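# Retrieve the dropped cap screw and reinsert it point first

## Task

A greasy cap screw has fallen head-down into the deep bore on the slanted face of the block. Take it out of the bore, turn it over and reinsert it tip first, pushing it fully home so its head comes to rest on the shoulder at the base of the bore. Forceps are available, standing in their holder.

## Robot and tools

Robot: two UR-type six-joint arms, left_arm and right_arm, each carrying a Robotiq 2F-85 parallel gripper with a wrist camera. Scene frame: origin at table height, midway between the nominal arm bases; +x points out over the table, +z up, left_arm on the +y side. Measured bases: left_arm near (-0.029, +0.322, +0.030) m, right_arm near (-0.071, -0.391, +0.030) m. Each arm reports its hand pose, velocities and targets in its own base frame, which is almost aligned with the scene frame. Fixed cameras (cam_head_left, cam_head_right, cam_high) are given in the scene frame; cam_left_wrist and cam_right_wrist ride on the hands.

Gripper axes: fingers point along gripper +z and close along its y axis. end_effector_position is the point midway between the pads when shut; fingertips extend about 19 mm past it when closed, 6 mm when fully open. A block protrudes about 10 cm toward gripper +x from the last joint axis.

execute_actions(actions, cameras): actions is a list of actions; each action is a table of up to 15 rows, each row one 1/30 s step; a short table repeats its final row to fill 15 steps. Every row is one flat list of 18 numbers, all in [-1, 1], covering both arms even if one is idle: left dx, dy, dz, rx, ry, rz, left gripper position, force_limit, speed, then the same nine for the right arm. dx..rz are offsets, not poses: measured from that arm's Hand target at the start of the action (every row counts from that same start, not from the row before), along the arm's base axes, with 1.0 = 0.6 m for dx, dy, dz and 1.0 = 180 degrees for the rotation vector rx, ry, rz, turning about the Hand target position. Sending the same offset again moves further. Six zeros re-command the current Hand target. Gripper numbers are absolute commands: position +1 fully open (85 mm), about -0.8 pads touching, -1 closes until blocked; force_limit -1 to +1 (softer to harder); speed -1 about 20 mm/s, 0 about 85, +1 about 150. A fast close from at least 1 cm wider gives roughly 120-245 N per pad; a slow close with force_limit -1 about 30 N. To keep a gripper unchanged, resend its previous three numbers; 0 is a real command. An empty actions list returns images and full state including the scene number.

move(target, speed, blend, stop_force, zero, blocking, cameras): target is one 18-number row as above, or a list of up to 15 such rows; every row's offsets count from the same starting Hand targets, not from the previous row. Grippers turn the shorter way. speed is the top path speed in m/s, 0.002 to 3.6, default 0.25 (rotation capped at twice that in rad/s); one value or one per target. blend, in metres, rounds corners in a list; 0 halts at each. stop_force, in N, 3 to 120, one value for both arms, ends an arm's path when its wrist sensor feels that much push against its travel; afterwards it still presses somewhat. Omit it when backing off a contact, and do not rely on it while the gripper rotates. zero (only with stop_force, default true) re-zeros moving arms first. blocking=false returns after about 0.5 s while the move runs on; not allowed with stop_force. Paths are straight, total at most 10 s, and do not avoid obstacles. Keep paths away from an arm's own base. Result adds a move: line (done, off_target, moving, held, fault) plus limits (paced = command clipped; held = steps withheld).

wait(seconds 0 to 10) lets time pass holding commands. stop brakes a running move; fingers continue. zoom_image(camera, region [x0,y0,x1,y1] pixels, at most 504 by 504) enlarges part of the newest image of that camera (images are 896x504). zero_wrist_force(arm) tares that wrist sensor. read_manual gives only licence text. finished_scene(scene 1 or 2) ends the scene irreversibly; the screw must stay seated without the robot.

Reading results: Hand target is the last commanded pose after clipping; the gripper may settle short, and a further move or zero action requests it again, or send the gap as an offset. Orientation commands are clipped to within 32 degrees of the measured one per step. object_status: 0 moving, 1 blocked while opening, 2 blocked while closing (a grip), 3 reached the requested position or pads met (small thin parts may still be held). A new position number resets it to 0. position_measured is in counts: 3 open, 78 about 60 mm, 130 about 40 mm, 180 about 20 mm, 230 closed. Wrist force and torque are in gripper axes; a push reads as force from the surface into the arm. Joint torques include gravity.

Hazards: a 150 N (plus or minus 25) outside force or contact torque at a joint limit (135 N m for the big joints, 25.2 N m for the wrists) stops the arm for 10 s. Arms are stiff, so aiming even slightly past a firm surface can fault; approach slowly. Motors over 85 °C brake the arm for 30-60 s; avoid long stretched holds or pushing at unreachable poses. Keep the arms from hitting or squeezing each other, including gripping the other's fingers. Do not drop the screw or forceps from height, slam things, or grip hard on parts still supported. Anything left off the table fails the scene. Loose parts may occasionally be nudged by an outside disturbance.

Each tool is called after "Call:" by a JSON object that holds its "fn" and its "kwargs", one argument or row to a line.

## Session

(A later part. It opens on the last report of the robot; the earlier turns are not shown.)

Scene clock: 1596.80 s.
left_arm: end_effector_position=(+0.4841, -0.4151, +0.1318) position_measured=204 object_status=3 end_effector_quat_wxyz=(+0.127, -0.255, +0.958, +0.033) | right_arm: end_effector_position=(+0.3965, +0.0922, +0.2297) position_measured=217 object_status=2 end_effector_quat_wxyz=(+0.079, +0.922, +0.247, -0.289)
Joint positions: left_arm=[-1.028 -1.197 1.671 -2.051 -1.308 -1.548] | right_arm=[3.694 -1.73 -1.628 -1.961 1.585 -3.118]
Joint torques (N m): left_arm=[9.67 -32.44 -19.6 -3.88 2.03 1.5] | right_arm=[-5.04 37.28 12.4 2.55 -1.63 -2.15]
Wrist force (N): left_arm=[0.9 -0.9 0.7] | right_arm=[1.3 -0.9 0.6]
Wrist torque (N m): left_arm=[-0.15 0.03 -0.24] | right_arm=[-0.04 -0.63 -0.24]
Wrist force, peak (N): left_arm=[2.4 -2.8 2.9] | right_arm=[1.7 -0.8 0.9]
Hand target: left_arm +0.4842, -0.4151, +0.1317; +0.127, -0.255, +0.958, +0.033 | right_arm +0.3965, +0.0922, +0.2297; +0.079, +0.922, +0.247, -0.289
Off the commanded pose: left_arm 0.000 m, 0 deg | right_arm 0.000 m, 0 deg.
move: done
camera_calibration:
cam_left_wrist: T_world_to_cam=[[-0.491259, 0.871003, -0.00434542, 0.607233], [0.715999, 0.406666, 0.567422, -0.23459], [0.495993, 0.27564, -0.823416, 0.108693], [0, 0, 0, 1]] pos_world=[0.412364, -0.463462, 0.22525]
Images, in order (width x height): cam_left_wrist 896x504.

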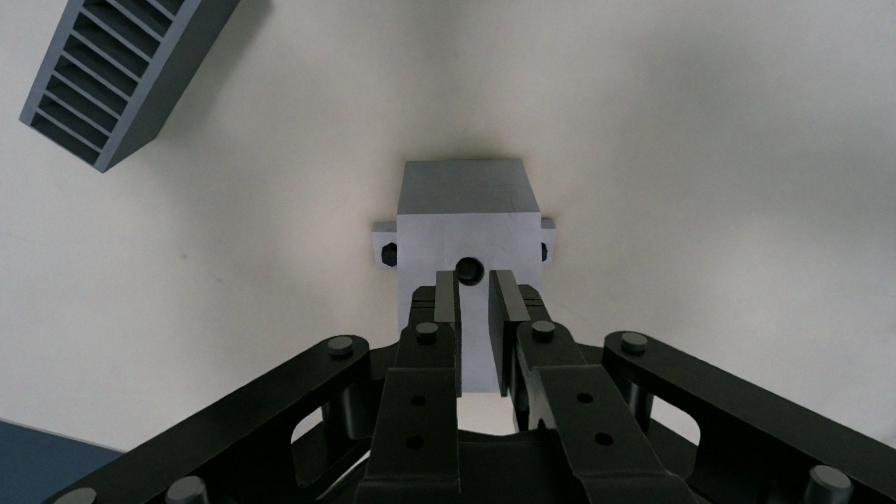

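Call:
{"fn": "move", "kwargs": {
  "target": [-0.0805,0.373,0.194,0,0,0,-0.6,-1,-1,0,0,0,0,0,0,-1,-0.7,-1],
  "speed": 0.25
}}

Call:
{"fn": "move", "kwargs": {
  "target": [
    [0,0,0,0,0,0,-0.6,-1,-1,0.1253,0.303,-0.0457,0,0,0,-1,-0.7,-1],
    [0,0,0,0,0,0,-0.6,-1,-1,0.181,0.3361,-0.1383,0,0,0,-1,-0.7,-1]
  ],
  "speed": 0.1,
  "cameras": ["cam_right_wrist"]
}}

Scene clock: 1609.87 s.
left_arm: end_effector_position=(+0.4359, -0.1914, +0.2480) position_measured=204 object_status=3 end_effector_quat_wxyz=(+0.127, -0.255, +0.958, +0.033) | right_arm: end_effector_position=(+0.3965, +0.0922, +0.2297) position_measured=217 object_status=2 end_effector_quat_wxyz=(+0.079, +0.922, +0.247, -0.289)
Joint positions: left_arm=[-0.844 -1.717 1.955 -1.864 -1.314 -1.358] | right_arm=[3.694 -1.73 -1.628 -1.961 1.585 -3.118]
Joint torques (N m): left_arm=[5.06 -28.23 -31.96 -2.37 0.87 0.48] | right_arm=[-7.51 37.6 12.84 2.52 -1.46 -2.2]
Wrist force (N): left_arm=[1.2 -1.0 0.6] | right_arm=[1.2 -0.8 0.8]
Wrist torque (N m): left_arm=[-0.14 -0.02 -0.15] | right_arm=[-0.02 -0.63 -0.25]
Wrist force, peak (N): left_arm=[2.6 -3.2 2.1] | right_arm=[1.6 -0.9 1.0]
Hand target: left_arm +0.4359, -0.1913, +0.2481; +0.127, -0.255, +0.958, +0.033 | right_arm +0.3965, +0.0922, +0.2297; +0.079, +0.922, +0.247, -0.289
Off the commanded pose: left_arm 0.000 m, 0 deg | right_arm 0.000 m, 0 deg.
move: done

Scene clock: 1613.27 s.
left_arm: end_effector_position=(+0.4359, -0.1913, +0.2481) position_measured=204 object_status=3 end_effector_quat_wxyz=(+0.127, -0.255, +0.958, +0.033) | right_arm: end_effector_position=(+0.5052, +0.2938, +0.1469) position_measured=217 object_status=2 end_effector_quat_wxyz=(+0.078, +0.922, +0.247, -0.288)
Joint positions: left_arm=[-0.844 -1.717 1.955 -1.864 -1.314 -1.358] | right_arm=[3.852 -2.213 -1.157 -1.942 1.674 -2.988]
Joint torques (N m): left_arm=[10.97 -28.38 -32.88 -1.68 3.02 1.57] | right_arm=[1.16 47.14 12.93 -0.19 0.48 0.01]
Wrist force (N): left_arm=[1.3 -0.9 0.5] | right_arm=[1.2 -0.6 0.5]
Wrist torque (N m): left_arm=[-0.13 -0.04 -0.16] | right_arm=[-0.02 -0.61 -0.16]
Wrist force, peak (N): left_arm=[1.3 -1.3 0.9] | right_arm=[3.0 -1.5 0.3]
Hand target: left_arm +0.4359, -0.1913, +0.2481; +0.127, -0.255, +0.958, +0.033 | right_arm +0.5051, +0.2939, +0.1468; +0.079, +0.922, +0.247, -0.289
Off the commanded pose: left_arm 0.000 m, 0 deg | right_arm 0.000 m, 0 deg.
move: done
camera_calibration:
cam_right_wrist: T_world_to_cam=[[0.513218, -0.85817, -0.0123355, -0.00159629], [-0.481565, -0.299832, 0.823527, 0.221276], [-0.710424, -0.416709, -0.567143, 0.693793], [0, 0, 0, 1]] pos_world=[0.600266, 0.354085, 0.211233]
Images, in order (width x height): cam_right_wrist 896x504.

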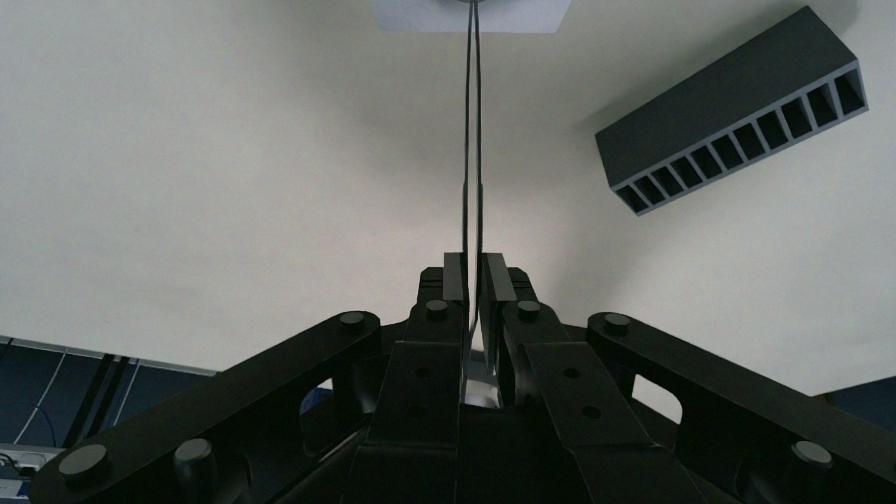

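Call:
{"fn": "move", "kwargs": {
  "target": [0,0,0,0,0,0,-0.6,-1,-1,0.041,0.0243,-0.068,0,0,0,-1,-0.7,-1],
  "speed": 0.02,
  "stop_force": 8
}}

Call:
{"fn": "move", "kwargs": {
  "target": [0,0,0,0,0,0,-0.6,-1,-1,0.0123,0.0073,-0.0205,0,0,0,-1,-0.7,-1],
  "speed": 0.006,
  "stop_force": 12,
  "cameras": ["cam_right_wrist"]
}}

Scene clock: 1620.40 s.
left_arm: end_effector_position=(+0.4359, -0.1913, +0.2481) position_measured=204 object_status=3 end_effector_quat_wxyz=(+0.127, -0.255, +0.958, +0.033) | right_arm: end_effector_position=(+0.5288, +0.3079, +0.1075) position_measured=217 object_status=2 end_effector_quat_wxyz=(+0.079, +0.922, +0.247, -0.289)
Joint positions: left_arm=[-0.844 -1.717 1.955 -1.864 -1.314 -1.358] | right_arm=[3.846 -2.308 -1.097 -1.907 1.671 -2.993]
Joint torques (N m): left_arm=[10.9 -28.31 -32.74 -1.73 2.46 1.71] | right_arm=[10.05 59.28 12.15 -0.77 -0.13 2.27]
Wrist force (N): left_arm=[1.3 -1.0 0.5] | right_arm=[2.0 -0.7 0.7]
Wrist torque (N m): left_arm=[-0.13 -0.04 -0.17] | right_arm=[-0.03 -0.74 -0.15]
Wrist force, peak (N): left_arm=[1.5 -1.1 0.9] | right_arm=[-19.3 -0.7 -5.5]
Hand target: left_arm +0.4359, -0.1913, +0.2481; +0.127, -0.255, +0.958, +0.033 | right_arm +0.5287, +0.3079, +0.1075; +0.079, +0.922, +0.247, -0.289 (not the last commanded pose)
Off the commanded pose: left_arm 0.000 m, 0 deg | right_arm 0.002 m, 0 deg.
move: contact (right_arm)

Scene clock: 1621.50 s.
left_arm: end_effector_position=(+0.4359, -0.1913, +0.2481) position_measured=204 object_status=3 end_effector_quat_wxyz=(+0.127, -0.255, +0.958, +0.033) | right_arm: end_effector_position=(+0.5288, +0.3079, +0.1070) position_measured=217 object_status=2 end_effector_quat_wxyz=(+0.079, +0.922, +0.247, -0.289)
Joint positions: left_arm=[-0.844 -1.717 1.955 -1.864 -1.314 -1.358] | right_arm=[3.846 -2.309 -1.097 -1.907 1.671 -2.993]
Joint torques (N m): left_arm=[8.88 -28.05 -33.12 -1.56 2.85 1.68] | right_arm=[6.12 56.44 12.16 1.81 -0.6 1.13]
Wrist force (N): left_arm=[1.2 -0.9 0.5] | right_arm=[-9.4 -0.7 -2.4]
Wrist torque (N m): left_arm=[-0.12 -0.02 -0.16] | right_arm=[-0.03 -0.46 -0.16]
Wrist force, peak (N): left_arm=[1.3 -1.2 0.9] | right_arm=[-17.5 -1.1 -4.8]
Hand target: left_arm +0.4359, -0.1913, +0.2481; +0.127, -0.255, +0.958, +0.033 | right_arm +0.5288, +0.3079, +0.1070; +0.079, +0.922, +0.247, -0.289 (not the last commanded pose)
Off the commanded pose: left_arm 0.000 m, 0 deg | right_arm 0.015 m, 0 deg.
move: contact (right_arm)
camera_calibration:
cam_right_wrist: T_world_to_cam=[[0.513218, -0.858172, -0.0121633, -0.00223138], [-0.48112, -0.299405, 0.823942, 0.269401], [-0.710726, -0.417009, -0.566544, 0.694091], [0, 0, 0, 1]] pos_world=[0.624068, 0.368188, 0.171235]
Images, in order (width x height): cam_right_wrist 896x504.

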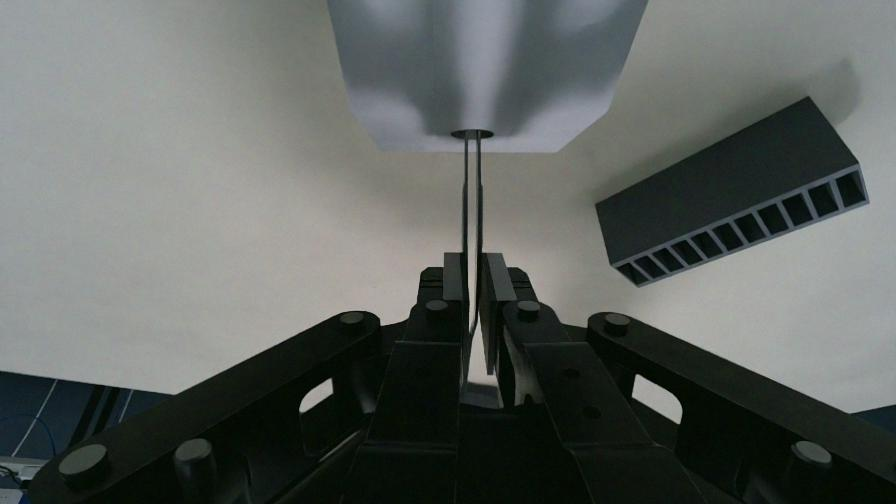

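Call:
{"fn": "move", "kwargs": {
  "target": [0,0,0,0,0,0,-0.6,-1,-1,-0.0986,-0.0585,0.1638,0,0,0,-1,-0.7,-1],
  "speed": 0.1
}}

Call:
{"fn": "move", "kwargs": {
  "target": [0,0,0,0,0,0,-0.6,-1,-1,-0.12,-0.3,0.05,0,0,0,-1,-0.7,-1],
  "speed": 0.25
}}

Call:
{"fn": "move", "kwargs": {
  "target": [0.0805,-0.373,-0.194,0,0,0,-0.6,-1,-1,0,0,0,0,0,0,-1,-0.7,-1],
  "speed": 0.25,
  "cameras": ["cam_left_wrist"]
}}

Call:
{"fn": "zoom_image", "kwargs": {
  "camera": "cam_left_wrist",
  "region": [450, 251, 490, 291]
}}

Scene clock: 1629.47 s.
left_arm: end_effector_position=(+0.4359, -0.1913, +0.2481) position_measured=204 object_status=3 end_effector_quat_wxyz=(+0.127, -0.255, +0.958, +0.033) | right_arm: end_effector_position=(+0.4696, +0.2729, +0.2052) position_measured=217 object_status=2 end_effector_quat_wxyz=(+0.079, +0.922, +0.247, -0.289)
Joint positions: left_arm=[-0.844 -1.717 1.955 -1.864 -1.314 -1.358] | right_arm=[3.863 -2.08 -1.218 -2.013 1.681 -2.979]
Joint torques (N m): left_arm=[9.28 -30.04 -34.42 -1.68 2.58 1.54] | right_arm=[-2.52 45.3 41.34 1.94 0.15 -0.45]
Wrist force (N): left_arm=[1.2 -0.9 0.4] | right_arm=[1.9 -0.6 0.3]
Wrist torque (N m): left_arm=[-0.12 -0.03 -0.16] | right_arm=[-0.01 -0.73 -0.24]
Wrist force, peak (N): left_arm=[1.4 -1.1 0.8] | right_arm=[-10.2 -0.8 -2.9]
Hand target: left_arm +0.4359, -0.1913, +0.2481; +0.127, -0.255, +0.958, +0.033 | right_arm +0.4697, +0.2728, +0.2053; +0.079, +0.922, +0.247, -0.289
Off the commanded pose: left_arm 0.000 m, 0 deg | right_arm 0.000 m, 0 deg.
move: done

Scene clock: 1630.73 s.
left_arm: end_effector_position=(+0.4359, -0.1913, +0.2481) position_measured=204 object_status=3 end_effector_quat_wxyz=(+0.127, -0.255, +0.958, +0.033) | right_arm: end_effector_position=(+0.3977, +0.0929, +0.2353) position_measured=217 object_status=2 end_effector_quat_wxyz=(+0.079, +0.922, +0.247, -0.289)
Joint positions: left_arm=[-0.844 -1.717 1.955 -1.864 -1.314 -1.358] | right_arm=[3.694 -1.731 -1.613 -1.976 1.585 -3.118]
Joint torques (N m): left_arm=[10.88 -27.75 -33.03 -1.8 2.86 1.77] | right_arm=[2.87 37.2 26.62 2.66 1.19 1.38]
Wrist force (N): left_arm=[1.3 -1.0 0.5] | right_arm=[1.8 -0.5 0.7]
Wrist torque (N m): left_arm=[-0.14 -0.04 -0.16] | right_arm=[0.01 -0.72 -0.25]
Wrist force, peak (N): left_arm=[1.6 -1.0 0.6] | right_arm=[4.6 -2.3 -0.6]
Hand target: left_arm +0.4359, -0.1913, +0.2481; +0.127, -0.255, +0.958, +0.033 | right_arm +0.3977, +0.0928, +0.2353; +0.079, +0.922, +0.247, -0.289
Off the commanded pose: left_arm 0.000 m, 0 deg | right_arm 0.000 m, 0 deg.
move: done

Scene clock: 1632.27 s.
left_arm: end_effector_position=(+0.4841, -0.4150, +0.1317) position_measured=204 object_status=3 end_effector_quat_wxyz=(+0.127, -0.255, +0.958, +0.033) | right_arm: end_effector_position=(+0.3977, +0.0928, +0.2353) position_measured=217 object_status=2 end_effector_quat_wxyz=(+0.079, +0.922, +0.247, -0.289)
Joint positions: left_arm=[-1.028 -1.197 1.671 -2.051 -1.308 -1.548] | right_arm=[3.694 -1.731 -1.613 -1.976 1.585 -3.118]
Joint torques (N m): left_arm=[5.42 -30.79 -31.07 -3.46 1.84 0.64] | right_arm=[3.72 37.39 12.58 2.6 -1.6 -2.28]
Wrist force (N): left_arm=[1.2 -0.9 0.9] | right_arm=[1.9 -0.6 0.4]
Wrist torque (N m): left_arm=[-0.15 -0.02 -0.24] | right_arm=[0.00 -0.72 -0.24]
Wrist force, peak (N): left_arm=[2.7 -3.4 2.2] | right_arm=[2.1 -0.7 0.7]
Hand target: left_arm +0.4842, -0.4151, +0.1317; +0.127, -0.255, +0.958, +0.033 | right_arm +0.3977, +0.0928, +0.2353; +0.079, +0.922, +0.247, -0.289
Off the commanded pose: left_arm 0.000 m, 0 deg | right_arm 0.000 m, 0 deg.
move: done
camera_calibration:
cam_left_wrist: T_world_to_cam=[[-0.491334, 0.870962, -0.0041333, 0.607195], [0.716019, 0.406619, 0.56743, -0.234508], [0.49589, 0.275838, -0.823411, 0.108662], [0, 0, 0, 1]] pos_world=[0.412364, -0.463461, 0.22505]
Images, in order (width x height): cam_left_wrist 896x504.

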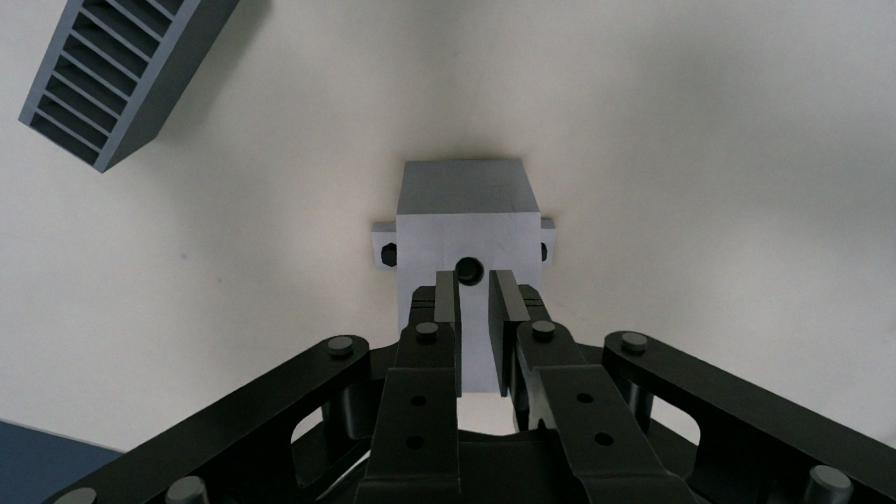

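Scaled by 12.600 from the camera's 896x504 image, which has a finer 1280x720 frame.

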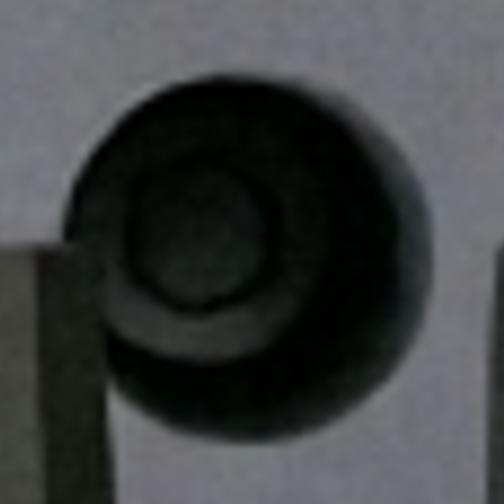

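Call:
{"fn": "finished_scene", "kwargs": {
  "scene": 1
}}

The scene is finished: the task was done.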